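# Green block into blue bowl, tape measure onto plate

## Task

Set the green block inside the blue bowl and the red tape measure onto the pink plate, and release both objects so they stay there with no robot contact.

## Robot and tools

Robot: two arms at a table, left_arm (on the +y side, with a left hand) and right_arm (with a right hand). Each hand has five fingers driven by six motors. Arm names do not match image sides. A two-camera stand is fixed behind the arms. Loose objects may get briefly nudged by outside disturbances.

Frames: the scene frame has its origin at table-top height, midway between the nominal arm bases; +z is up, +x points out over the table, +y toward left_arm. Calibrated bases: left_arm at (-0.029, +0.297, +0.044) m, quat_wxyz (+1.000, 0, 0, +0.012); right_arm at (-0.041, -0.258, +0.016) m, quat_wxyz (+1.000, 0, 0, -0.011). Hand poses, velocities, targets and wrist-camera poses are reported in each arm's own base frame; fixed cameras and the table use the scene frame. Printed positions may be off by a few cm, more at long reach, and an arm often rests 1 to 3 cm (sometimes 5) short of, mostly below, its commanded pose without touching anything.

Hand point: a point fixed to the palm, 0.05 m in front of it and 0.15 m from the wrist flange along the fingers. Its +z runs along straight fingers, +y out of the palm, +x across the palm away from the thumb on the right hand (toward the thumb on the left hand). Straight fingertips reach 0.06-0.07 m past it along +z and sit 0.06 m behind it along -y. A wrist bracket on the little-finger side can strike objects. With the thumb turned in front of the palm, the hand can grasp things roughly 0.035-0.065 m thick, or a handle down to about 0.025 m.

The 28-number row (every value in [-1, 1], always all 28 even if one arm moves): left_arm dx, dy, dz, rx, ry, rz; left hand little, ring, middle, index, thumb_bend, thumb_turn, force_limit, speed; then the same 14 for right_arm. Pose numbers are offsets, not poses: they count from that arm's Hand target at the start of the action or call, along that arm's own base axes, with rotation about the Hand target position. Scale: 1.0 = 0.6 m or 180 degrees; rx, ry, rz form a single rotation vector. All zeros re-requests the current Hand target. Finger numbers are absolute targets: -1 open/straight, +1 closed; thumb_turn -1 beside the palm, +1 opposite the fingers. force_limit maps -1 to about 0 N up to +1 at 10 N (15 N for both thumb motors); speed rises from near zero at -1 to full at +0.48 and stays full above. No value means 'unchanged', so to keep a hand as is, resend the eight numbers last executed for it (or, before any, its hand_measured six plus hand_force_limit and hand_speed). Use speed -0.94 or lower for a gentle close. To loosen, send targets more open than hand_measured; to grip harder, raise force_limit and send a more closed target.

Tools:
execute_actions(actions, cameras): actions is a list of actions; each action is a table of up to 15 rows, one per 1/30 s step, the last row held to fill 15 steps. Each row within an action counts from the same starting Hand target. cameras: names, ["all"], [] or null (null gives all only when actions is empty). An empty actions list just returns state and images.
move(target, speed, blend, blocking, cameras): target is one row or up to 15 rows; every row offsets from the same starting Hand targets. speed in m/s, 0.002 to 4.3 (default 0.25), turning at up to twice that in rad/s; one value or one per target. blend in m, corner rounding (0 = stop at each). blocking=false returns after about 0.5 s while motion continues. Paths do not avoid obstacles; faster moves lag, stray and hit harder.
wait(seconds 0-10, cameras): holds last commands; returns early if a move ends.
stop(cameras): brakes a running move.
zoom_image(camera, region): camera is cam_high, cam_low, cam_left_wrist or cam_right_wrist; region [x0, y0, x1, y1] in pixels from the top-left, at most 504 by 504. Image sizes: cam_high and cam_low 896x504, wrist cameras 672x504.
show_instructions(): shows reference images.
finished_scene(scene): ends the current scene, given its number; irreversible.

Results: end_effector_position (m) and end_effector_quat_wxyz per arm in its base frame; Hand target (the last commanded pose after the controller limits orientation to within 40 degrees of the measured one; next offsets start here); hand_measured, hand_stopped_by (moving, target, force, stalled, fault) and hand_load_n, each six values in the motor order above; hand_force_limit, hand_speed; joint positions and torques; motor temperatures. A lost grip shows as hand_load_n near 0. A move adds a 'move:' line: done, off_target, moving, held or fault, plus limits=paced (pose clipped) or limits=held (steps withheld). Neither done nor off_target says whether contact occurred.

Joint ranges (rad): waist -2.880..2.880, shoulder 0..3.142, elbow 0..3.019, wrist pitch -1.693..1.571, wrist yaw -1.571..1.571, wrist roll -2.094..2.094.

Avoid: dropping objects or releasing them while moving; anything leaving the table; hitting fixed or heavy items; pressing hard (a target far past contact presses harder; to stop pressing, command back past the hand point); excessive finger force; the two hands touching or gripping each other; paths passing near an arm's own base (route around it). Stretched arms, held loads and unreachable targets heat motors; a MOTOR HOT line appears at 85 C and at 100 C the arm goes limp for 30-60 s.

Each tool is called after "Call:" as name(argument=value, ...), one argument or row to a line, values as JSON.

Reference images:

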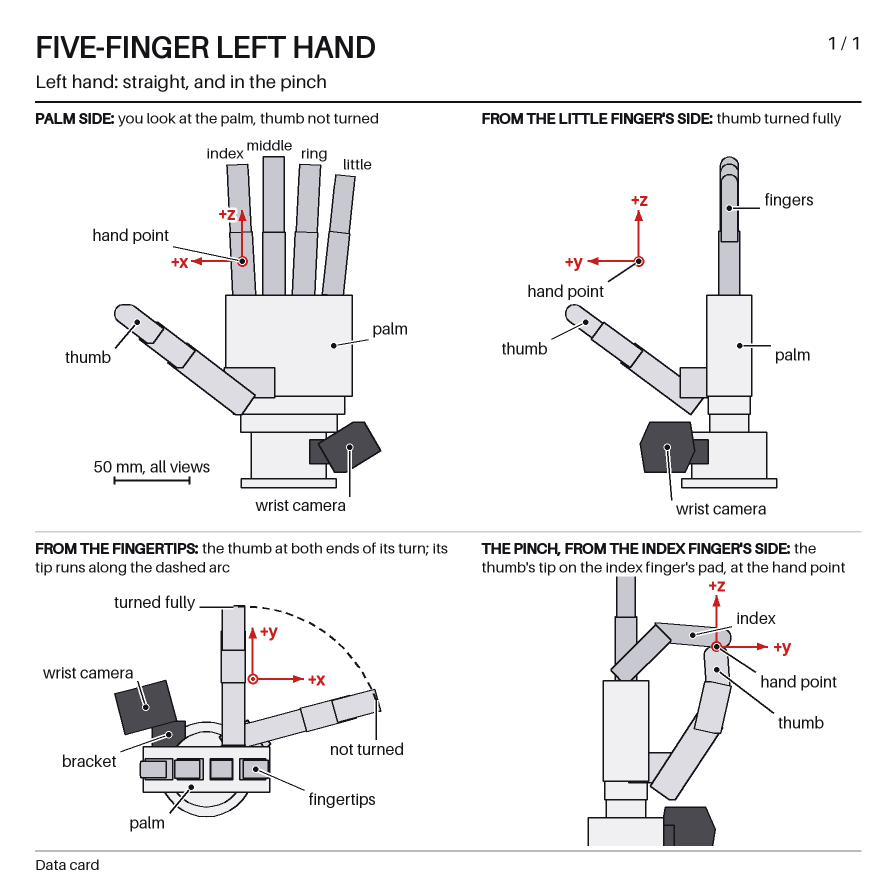

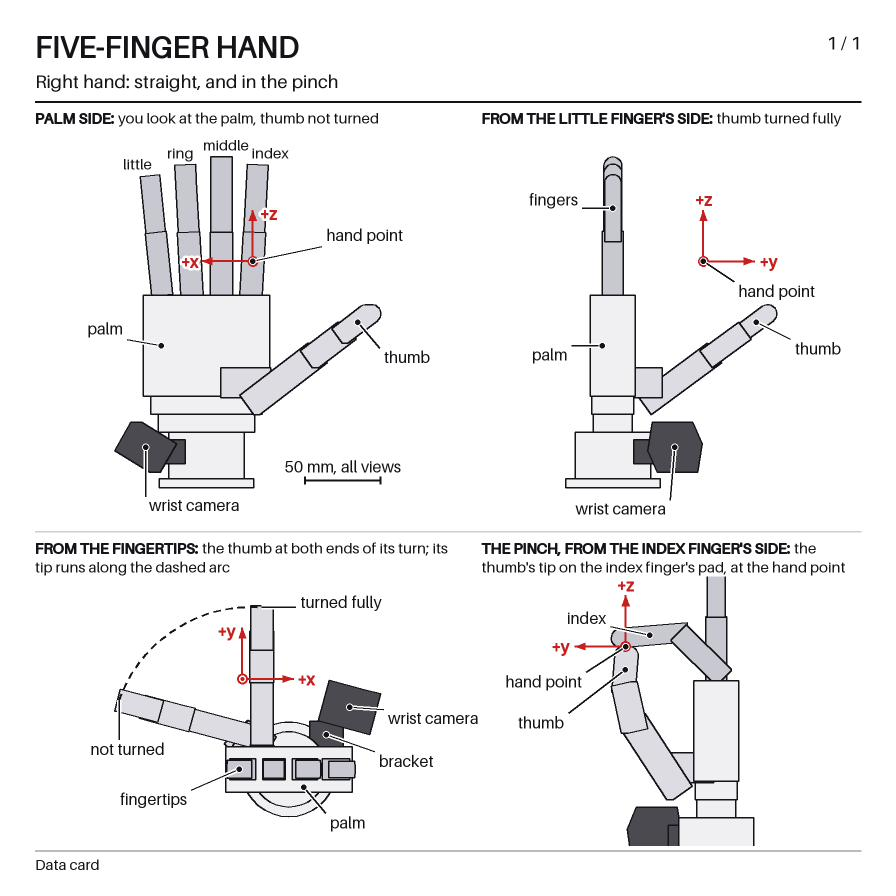

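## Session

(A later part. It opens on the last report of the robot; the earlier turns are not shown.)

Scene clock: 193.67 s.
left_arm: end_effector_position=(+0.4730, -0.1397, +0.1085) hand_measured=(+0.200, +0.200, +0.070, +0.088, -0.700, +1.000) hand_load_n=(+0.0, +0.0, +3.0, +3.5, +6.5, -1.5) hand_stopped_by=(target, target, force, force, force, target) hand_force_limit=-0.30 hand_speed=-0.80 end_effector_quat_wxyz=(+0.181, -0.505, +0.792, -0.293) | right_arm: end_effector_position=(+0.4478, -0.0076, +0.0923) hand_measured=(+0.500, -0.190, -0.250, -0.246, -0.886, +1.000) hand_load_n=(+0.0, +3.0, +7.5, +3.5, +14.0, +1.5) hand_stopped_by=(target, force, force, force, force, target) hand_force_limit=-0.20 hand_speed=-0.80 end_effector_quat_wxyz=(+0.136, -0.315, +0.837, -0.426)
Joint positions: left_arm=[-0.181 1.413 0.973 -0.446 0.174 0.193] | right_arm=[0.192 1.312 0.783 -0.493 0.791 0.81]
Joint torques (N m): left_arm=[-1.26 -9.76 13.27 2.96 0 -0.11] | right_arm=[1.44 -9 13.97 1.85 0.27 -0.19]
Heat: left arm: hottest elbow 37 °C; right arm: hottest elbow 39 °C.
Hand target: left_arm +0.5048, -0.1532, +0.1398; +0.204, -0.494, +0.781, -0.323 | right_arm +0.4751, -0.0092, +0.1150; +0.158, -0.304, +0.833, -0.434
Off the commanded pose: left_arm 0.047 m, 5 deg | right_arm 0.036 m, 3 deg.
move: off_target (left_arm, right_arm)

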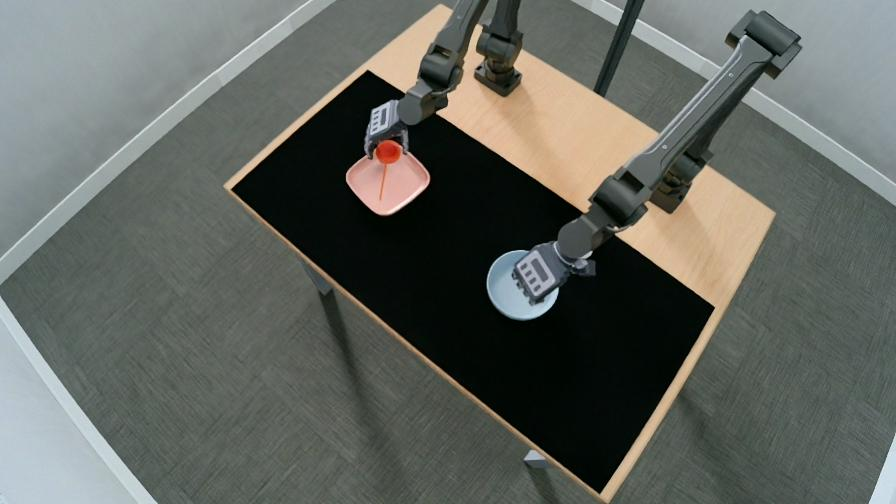

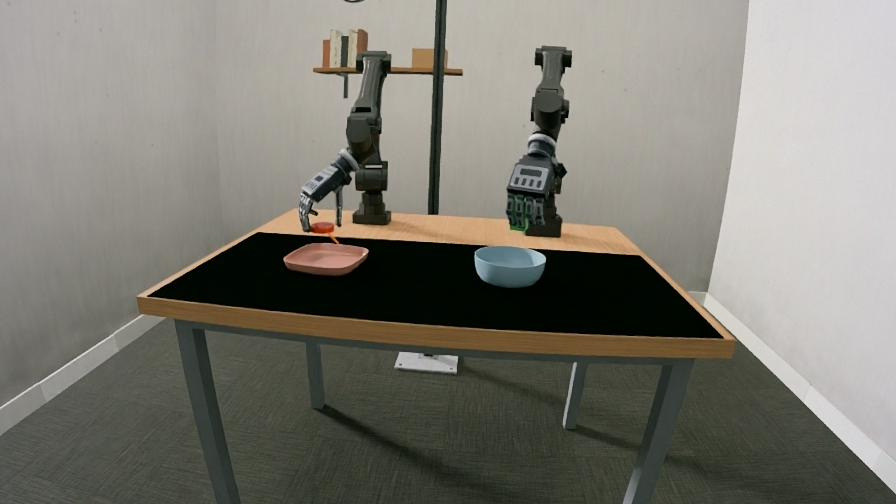

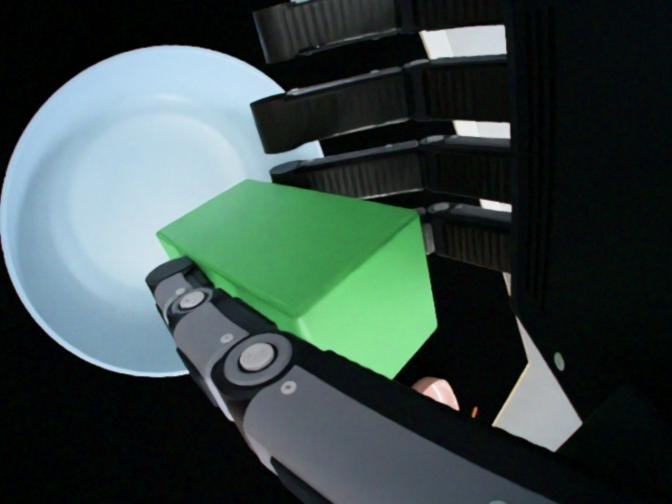

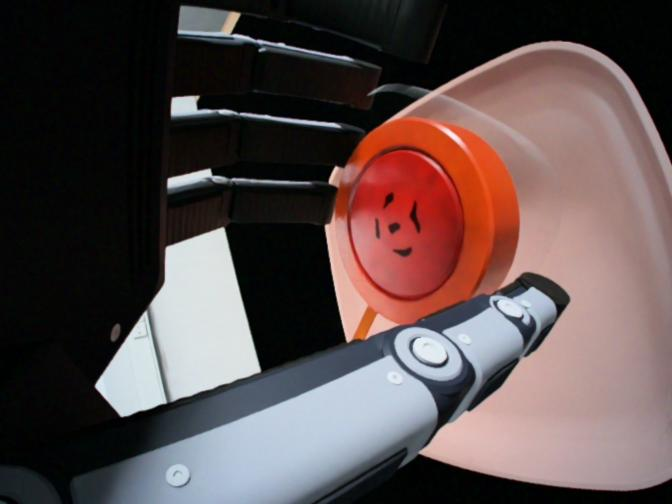

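Call:
move(
  target=[
    [-0.005,-0.005,-0.151,0,0,0,0.2,0.2,0.6,0.6,0.3,1,-0.3,-0.8, -0.047,-0.008,-0.115,0,0,0,0.5,0.5,0.54,0.5,0.2,1,-0.2,-0.8],
    [-0.005,-0.005,-0.151,0,0,0,0.2,0.2,0.6,0.6,0.3,1,-0.3,-0.8, -0.047,-0.008,-0.115,0,0,0,0.5,-1,0.54,0.5,0.2,1,-0.2,-0.8],
  ],
  cameras=["all"],
  speed=0.15,
)

Call:
zoom_image(
  camera="cam_high",
  region=[320, 90, 460, 230],
)

Call:
zoom_image(
  camera="cam_high",
  region=[460, 190, 620, 350],
)

Call:
zoom_image(
  camera="cam_low",
  region=[440, 170, 580, 300],
)

Scene clock: 225.77 s.
left_arm: end_effector_position=(+0.4936, -0.1470, +0.0419) hand_measured=(+0.200, +0.200, +0.070, +0.088, -0.700, +1.000) hand_load_n=(+0.0, +0.0, +3.5, +3.5, +6.5, -2.0) hand_stopped_by=(target, target, force, force, force, target) hand_force_limit=-0.30 hand_speed=-0.80 end_effector_quat_wxyz=(+0.197, -0.498, +0.786, -0.309) | right_arm: end_effector_position=(+0.4424, -0.0087, +0.0459) hand_measured=(+0.500, -1.000, -0.250, -0.246, -0.886, +1.000) hand_load_n=(+0.0, +0.0, +8.5, +4.5, +13.0, +0.0) hand_stopped_by=(target, target, force, force, force, target) hand_force_limit=-0.20 hand_speed=-0.80 end_effector_quat_wxyz=(+0.158, -0.304, +0.836, -0.430)
Joint positions: left_arm=[-0.188 1.546 0.898 -0.188 0.169 0.187] | right_arm=[0.192 1.368 0.667 -0.272 0.791 0.81]
Joint torques (N m): left_arm=[-1.2 -11.34 7.58 3.17 -0.03 -0.12] | right_arm=[1.55 -9.23 8.31 1.95 0.25 -0.18]
Heat: left arm: hottest elbow 43 °C; right arm: hottest elbow 42 °C.
Hand target: left_arm +0.5018, -0.1562, +0.0492; +0.204, -0.494, +0.781, -0.323 | right_arm +0.4469, -0.0140, +0.0460; +0.158, -0.304, +0.833, -0.434
Off the commanded pose: left_arm 0.014 m, 2 deg | right_arm 0.007 m, 1 deg.
move: off_target (left_arm)

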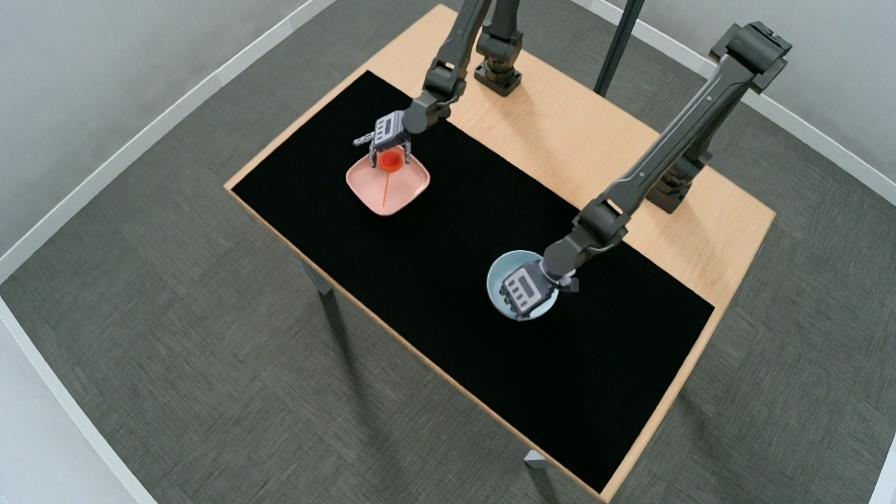

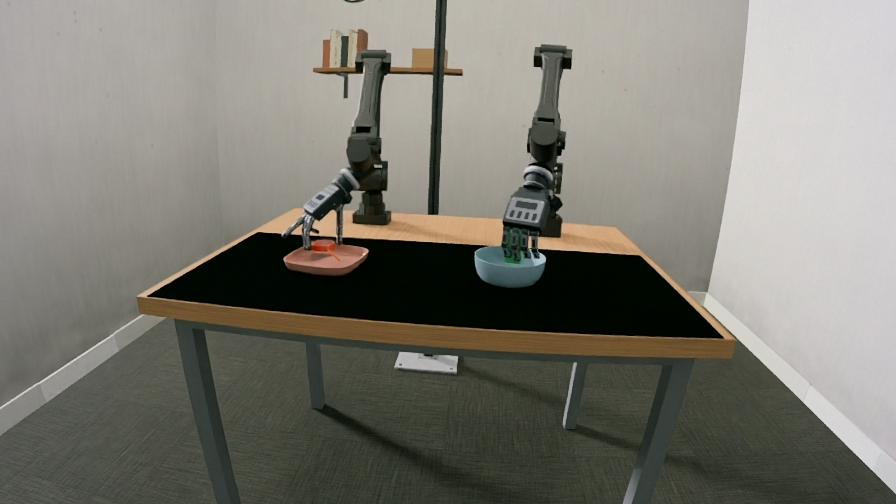

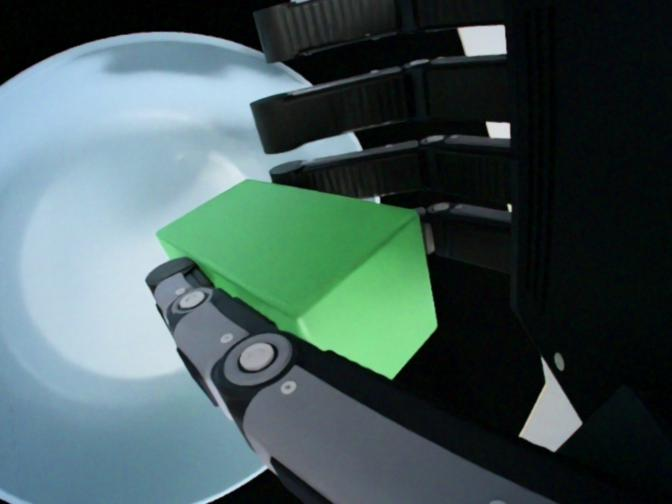

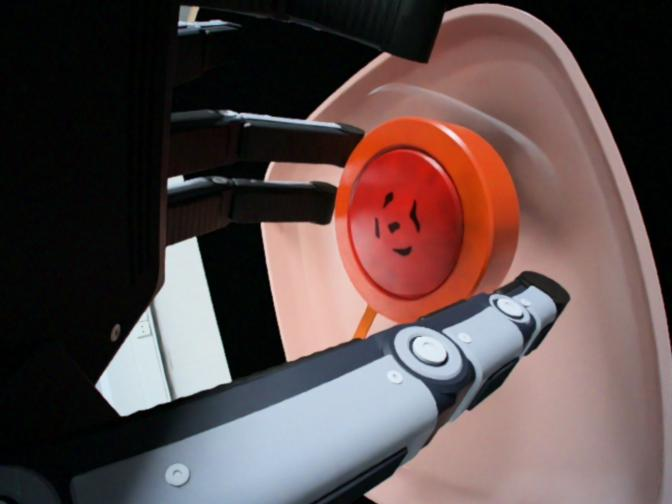

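Scaled by 3.600 from the camera's 896x504 image, which has a finer 1280x720 frame.

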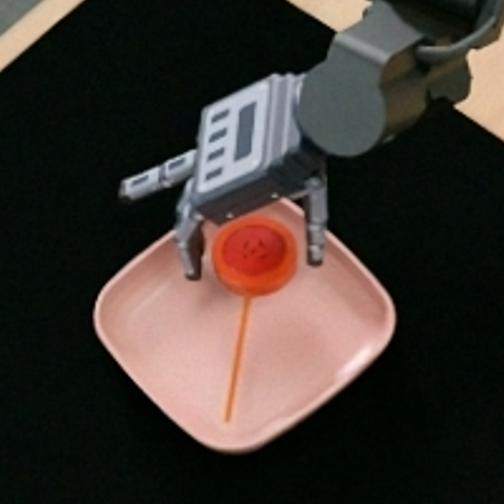

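Scaled by 3.150 from the camera's 896x504 image, which has a finer 1280x720 frame.

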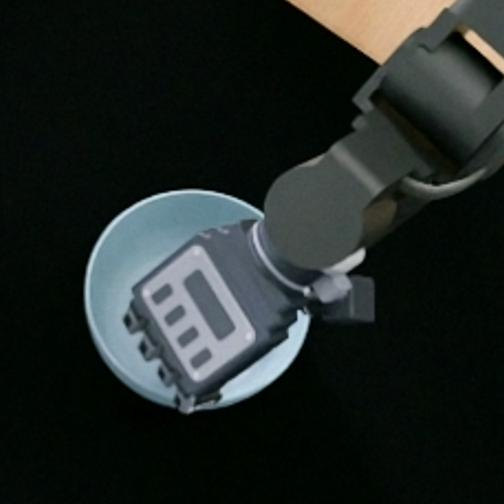

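Scaled by 3.600 from the camera's 896x504 image, which has a finer 1280x720 frame.

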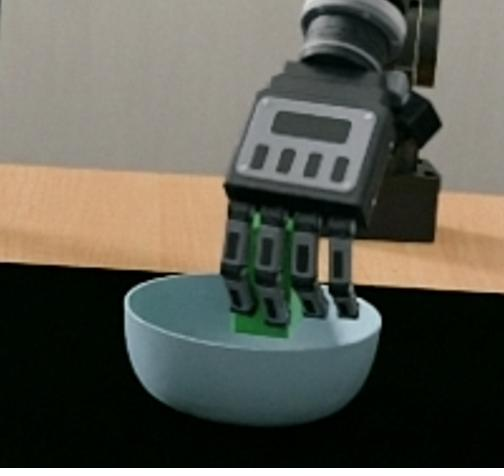

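Call:
move(
  target=[
    [0,0,0,0,0,0,1,1,0.6,0.6,0.3,1,-0.3,-0.8, 0,0,-0.03,0,0,0,0.5,-1,0.54,0.5,0.2,1,-0.2,-0.8],
    [-0.01,0.005,-0.069,0,0,0,1,1,0.6,0.6,0.3,1,-0.3,-0.8, 0,0,-0.028,0,0,0,0.5,-1,-0.36,-0.34,-1,1,-0.2,-0.6],
    [-0.01,0.005,-0.069,0,0,0,1,1,0.6,0.6,0.3,1,-0.3,-0.8, 0,0,0.1,0,0,0,0.5,-1,-0.36,-0.34,-1,1,-0.2,-0.6],
  ],
  cameras=["all"],
  speed=0.12,
)

Call:
zoom_image(
  camera="cam_high",
  region=[320, 90, 460, 230],
)

Call:
zoom_image(
  camera="cam_high",
  region=[460, 190, 620, 350],
)

Call:
zoom_image(
  camera="cam_low",
  region=[440, 170, 580, 300],
)

Scene clock: 265.77 s.
left_arm: end_effector_position=(+0.4875, -0.1458, +0.0016) hand_measured=(+1.000, +1.000, +0.070, +0.088, -0.700, +1.000) hand_load_n=(+0.0, +0.0, +3.0, +3.5, +6.5, -2.0) hand_stopped_by=(target, target, force, force, force, target) hand_force_limit=-0.30 hand_speed=-0.80 end_effector_quat_wxyz=(+0.197, -0.498, +0.786, -0.309) | right_arm: end_effector_position=(+0.4294, -0.0112, +0.0825) hand_measured=(+0.500, -1.000, -0.360, -0.340, -1.000, +1.000) hand_load_n=(+0.0, +0.0, +0.0, +0.0, -0.5, +0.0) hand_stopped_by=(target, target, target, target, target, target) hand_force_limit=-0.20 hand_speed=-0.60 end_effector_quat_wxyz=(+0.145, -0.311, +0.836, -0.428)
Joint positions: left_arm=[-0.188 1.61 0.838 -0.063 0.169 0.187] | right_arm=[0.192 1.268 0.707 -0.439 0.791 0.807]
Joint torques (N m): left_arm=[-1.08 -11.46 6.84 3.12 0.08 -0.1] | right_arm=[1.49 -9.7 13.26 0.57 0.27 -0.16]
Heat: left arm: hottest elbow 39 °C; right arm: hottest elbow 39 °C.
Hand target: left_arm +0.4958, -0.1532, +0.0078; +0.204, -0.494, +0.781, -0.323 | right_arm +0.4469, -0.0140, +0.1060; +0.158, -0.304, +0.833, -0.434
Off the commanded pose: left_arm 0.013 m, 2 deg | right_arm 0.029 m, 2 deg.
move: off_target (left_arm, right_arm)

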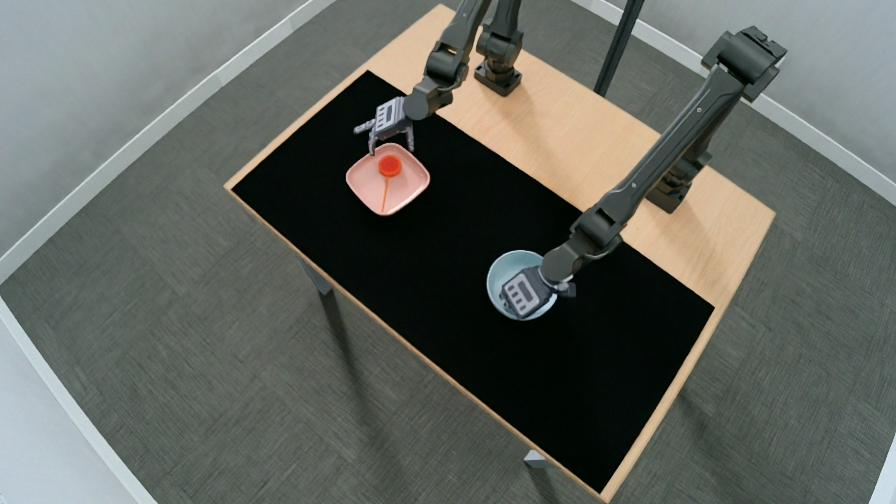

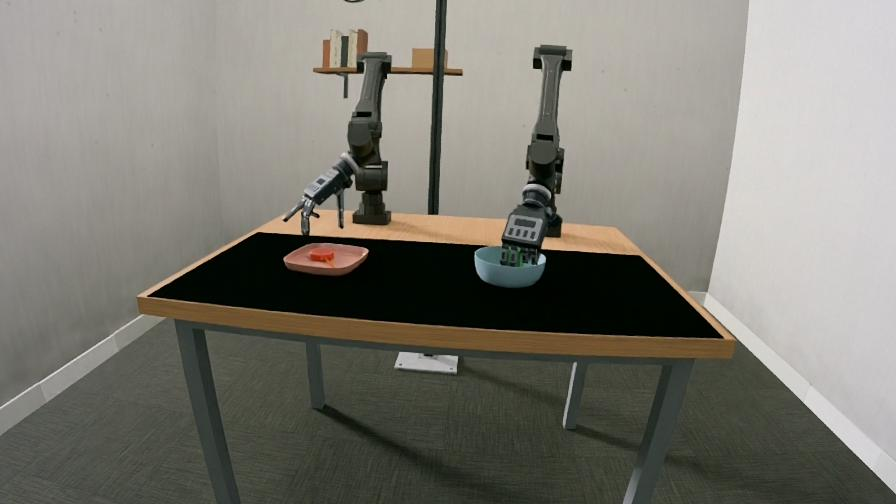

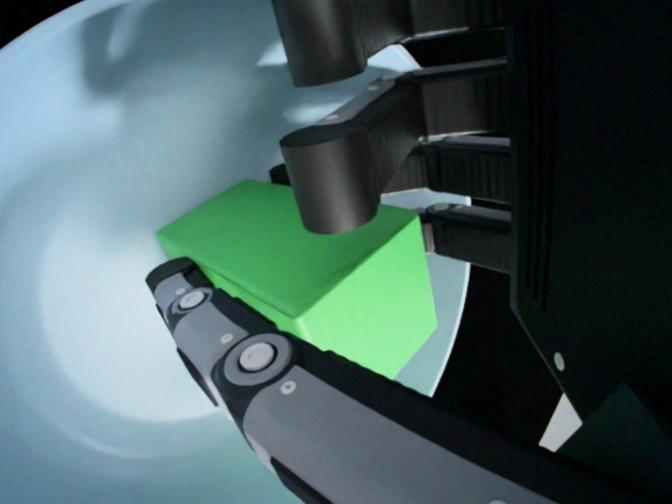

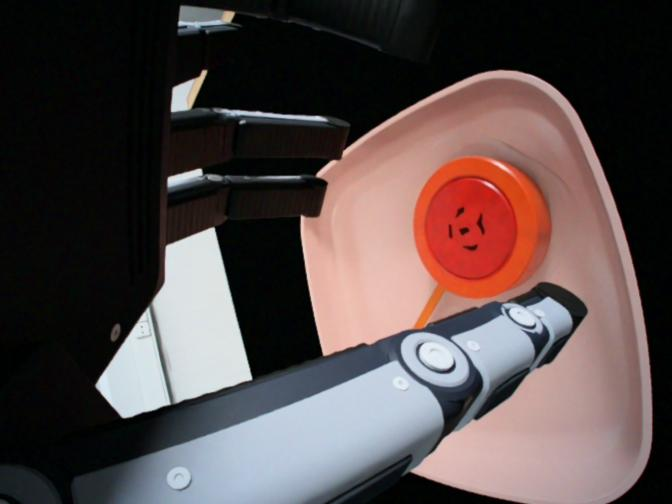

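Scaled by 3.600 from the camera's 896x504 image, which has a finer 1280x720 frame.

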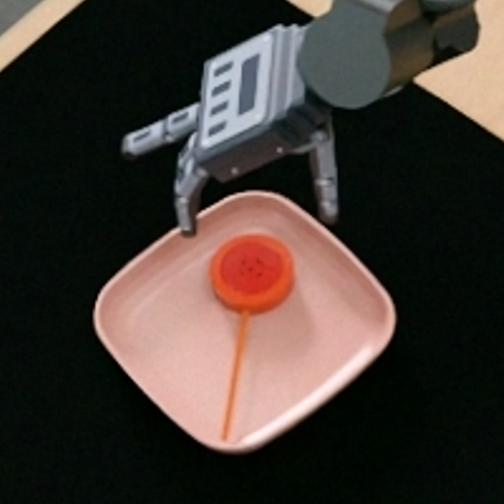

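Scaled by 3.150 from the camera's 896x504 image, which has a finer 1280x720 frame.

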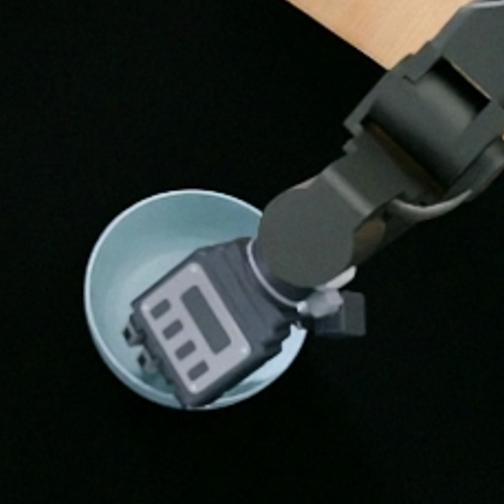

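Scaled by 3.600 from the camera's 896x504 image, which has a finer 1280x720 frame.

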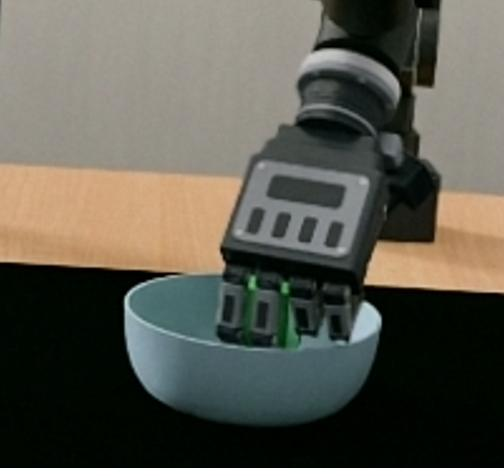

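Call:
move(
  target=[
    [0,0,0,0,0,0,1,1,-0.2,-0.2,-1,1,-0.3,-0.6, 0,0,0.02,0,0,0,0.5,-1,-0.36,-0.34,-1,1,-0.2,-0.6],
    [0,0,0.2,0,0,0,1,1,-0.2,-0.2,-1,1,-0.3,-0.6, 0,0,0.05,0,0,0,0.5,-1,-0.36,-0.34,-1,1,-0.2,-0.6],
  ],
  cameras=["cam_high","cam_low","cam_left_wrist"],
  speed=0.15,
)

Scene clock: 275.57 s.
left_arm: end_effector_position=(+0.4730, -0.1436, +0.0915) hand_measured=(+1.000, +1.000, -0.200, -0.200, -1.000, +1.000) hand_load_n=(+0.5, +0.0, +0.0, +0.0, +0.0, +0.0) hand_stopped_by=(target, target, target, target, target, target) hand_force_limit=-0.30 hand_speed=-0.60 end_effector_quat_wxyz=(+0.183, -0.506, +0.788, -0.298) | right_arm: end_effector_position=(+0.4289, -0.0113, +0.1072) hand_measured=(+0.500, -1.000, -0.360, -0.340, -1.000, +1.000) hand_load_n=(+0.0, +0.0, +0.0, +0.0, +0.0, -0.5) hand_stopped_by=(target, target, target, target, target, target) hand_force_limit=-0.20 hand_speed=-0.60 end_effector_quat_wxyz=(+0.140, -0.313, +0.836, -0.427)
Joint positions: left_arm=[-0.188 1.431 0.938 -0.38 0.169 0.179] | right_arm=[0.192 1.231 0.754 -0.534 0.791 0.807]
Joint torques (N m): left_arm=[-1.08 -11.69 12.44 1.66 0.09 -0.09] | right_arm=[1.55 -10.11 14.04 0.57 0.27 -0.15]
Heat: left arm: hottest elbow 39 °C; right arm: hottest elbow 40 °C.
Hand target: left_arm +0.4958, -0.1532, +0.1278; +0.204, -0.494, +0.781, -0.323 | right_arm +0.4469, -0.0140, +0.1360; +0.158, -0.304, +0.833, -0.434
Off the commanded pose: left_arm 0.044 m, 4 deg | right_arm 0.034 m, 2 deg.
move: off_target (left_arm, right_arm)
Images, in order (width x height): cam_high 896x504, cam_low 896x504, cam_left_wrist 672x504.

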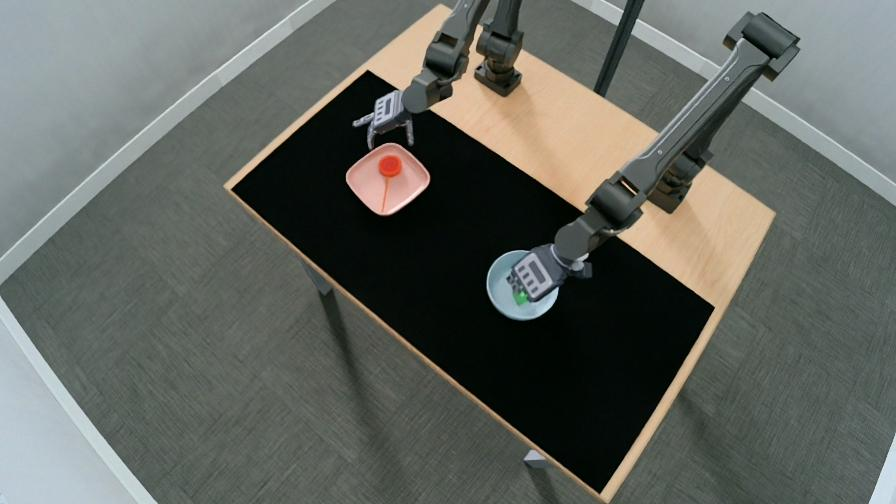

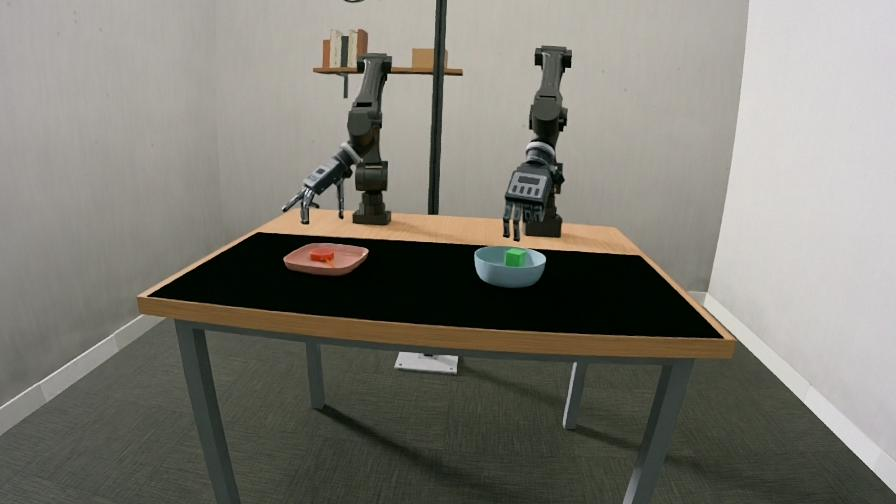

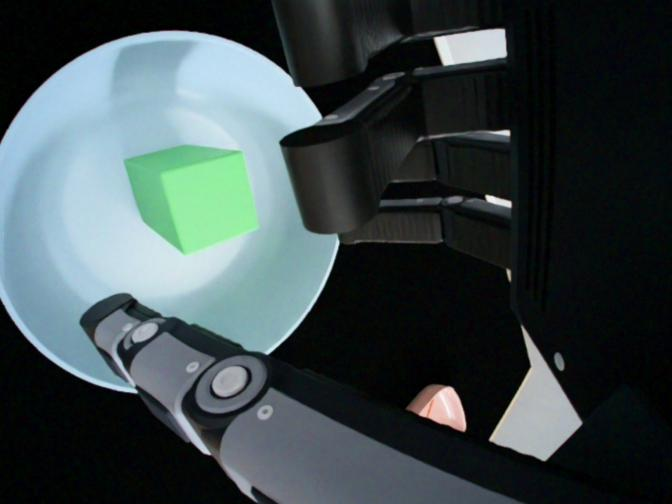

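Call:
finished_scene(
  scene=3,
)

The scene is finished: the task was done.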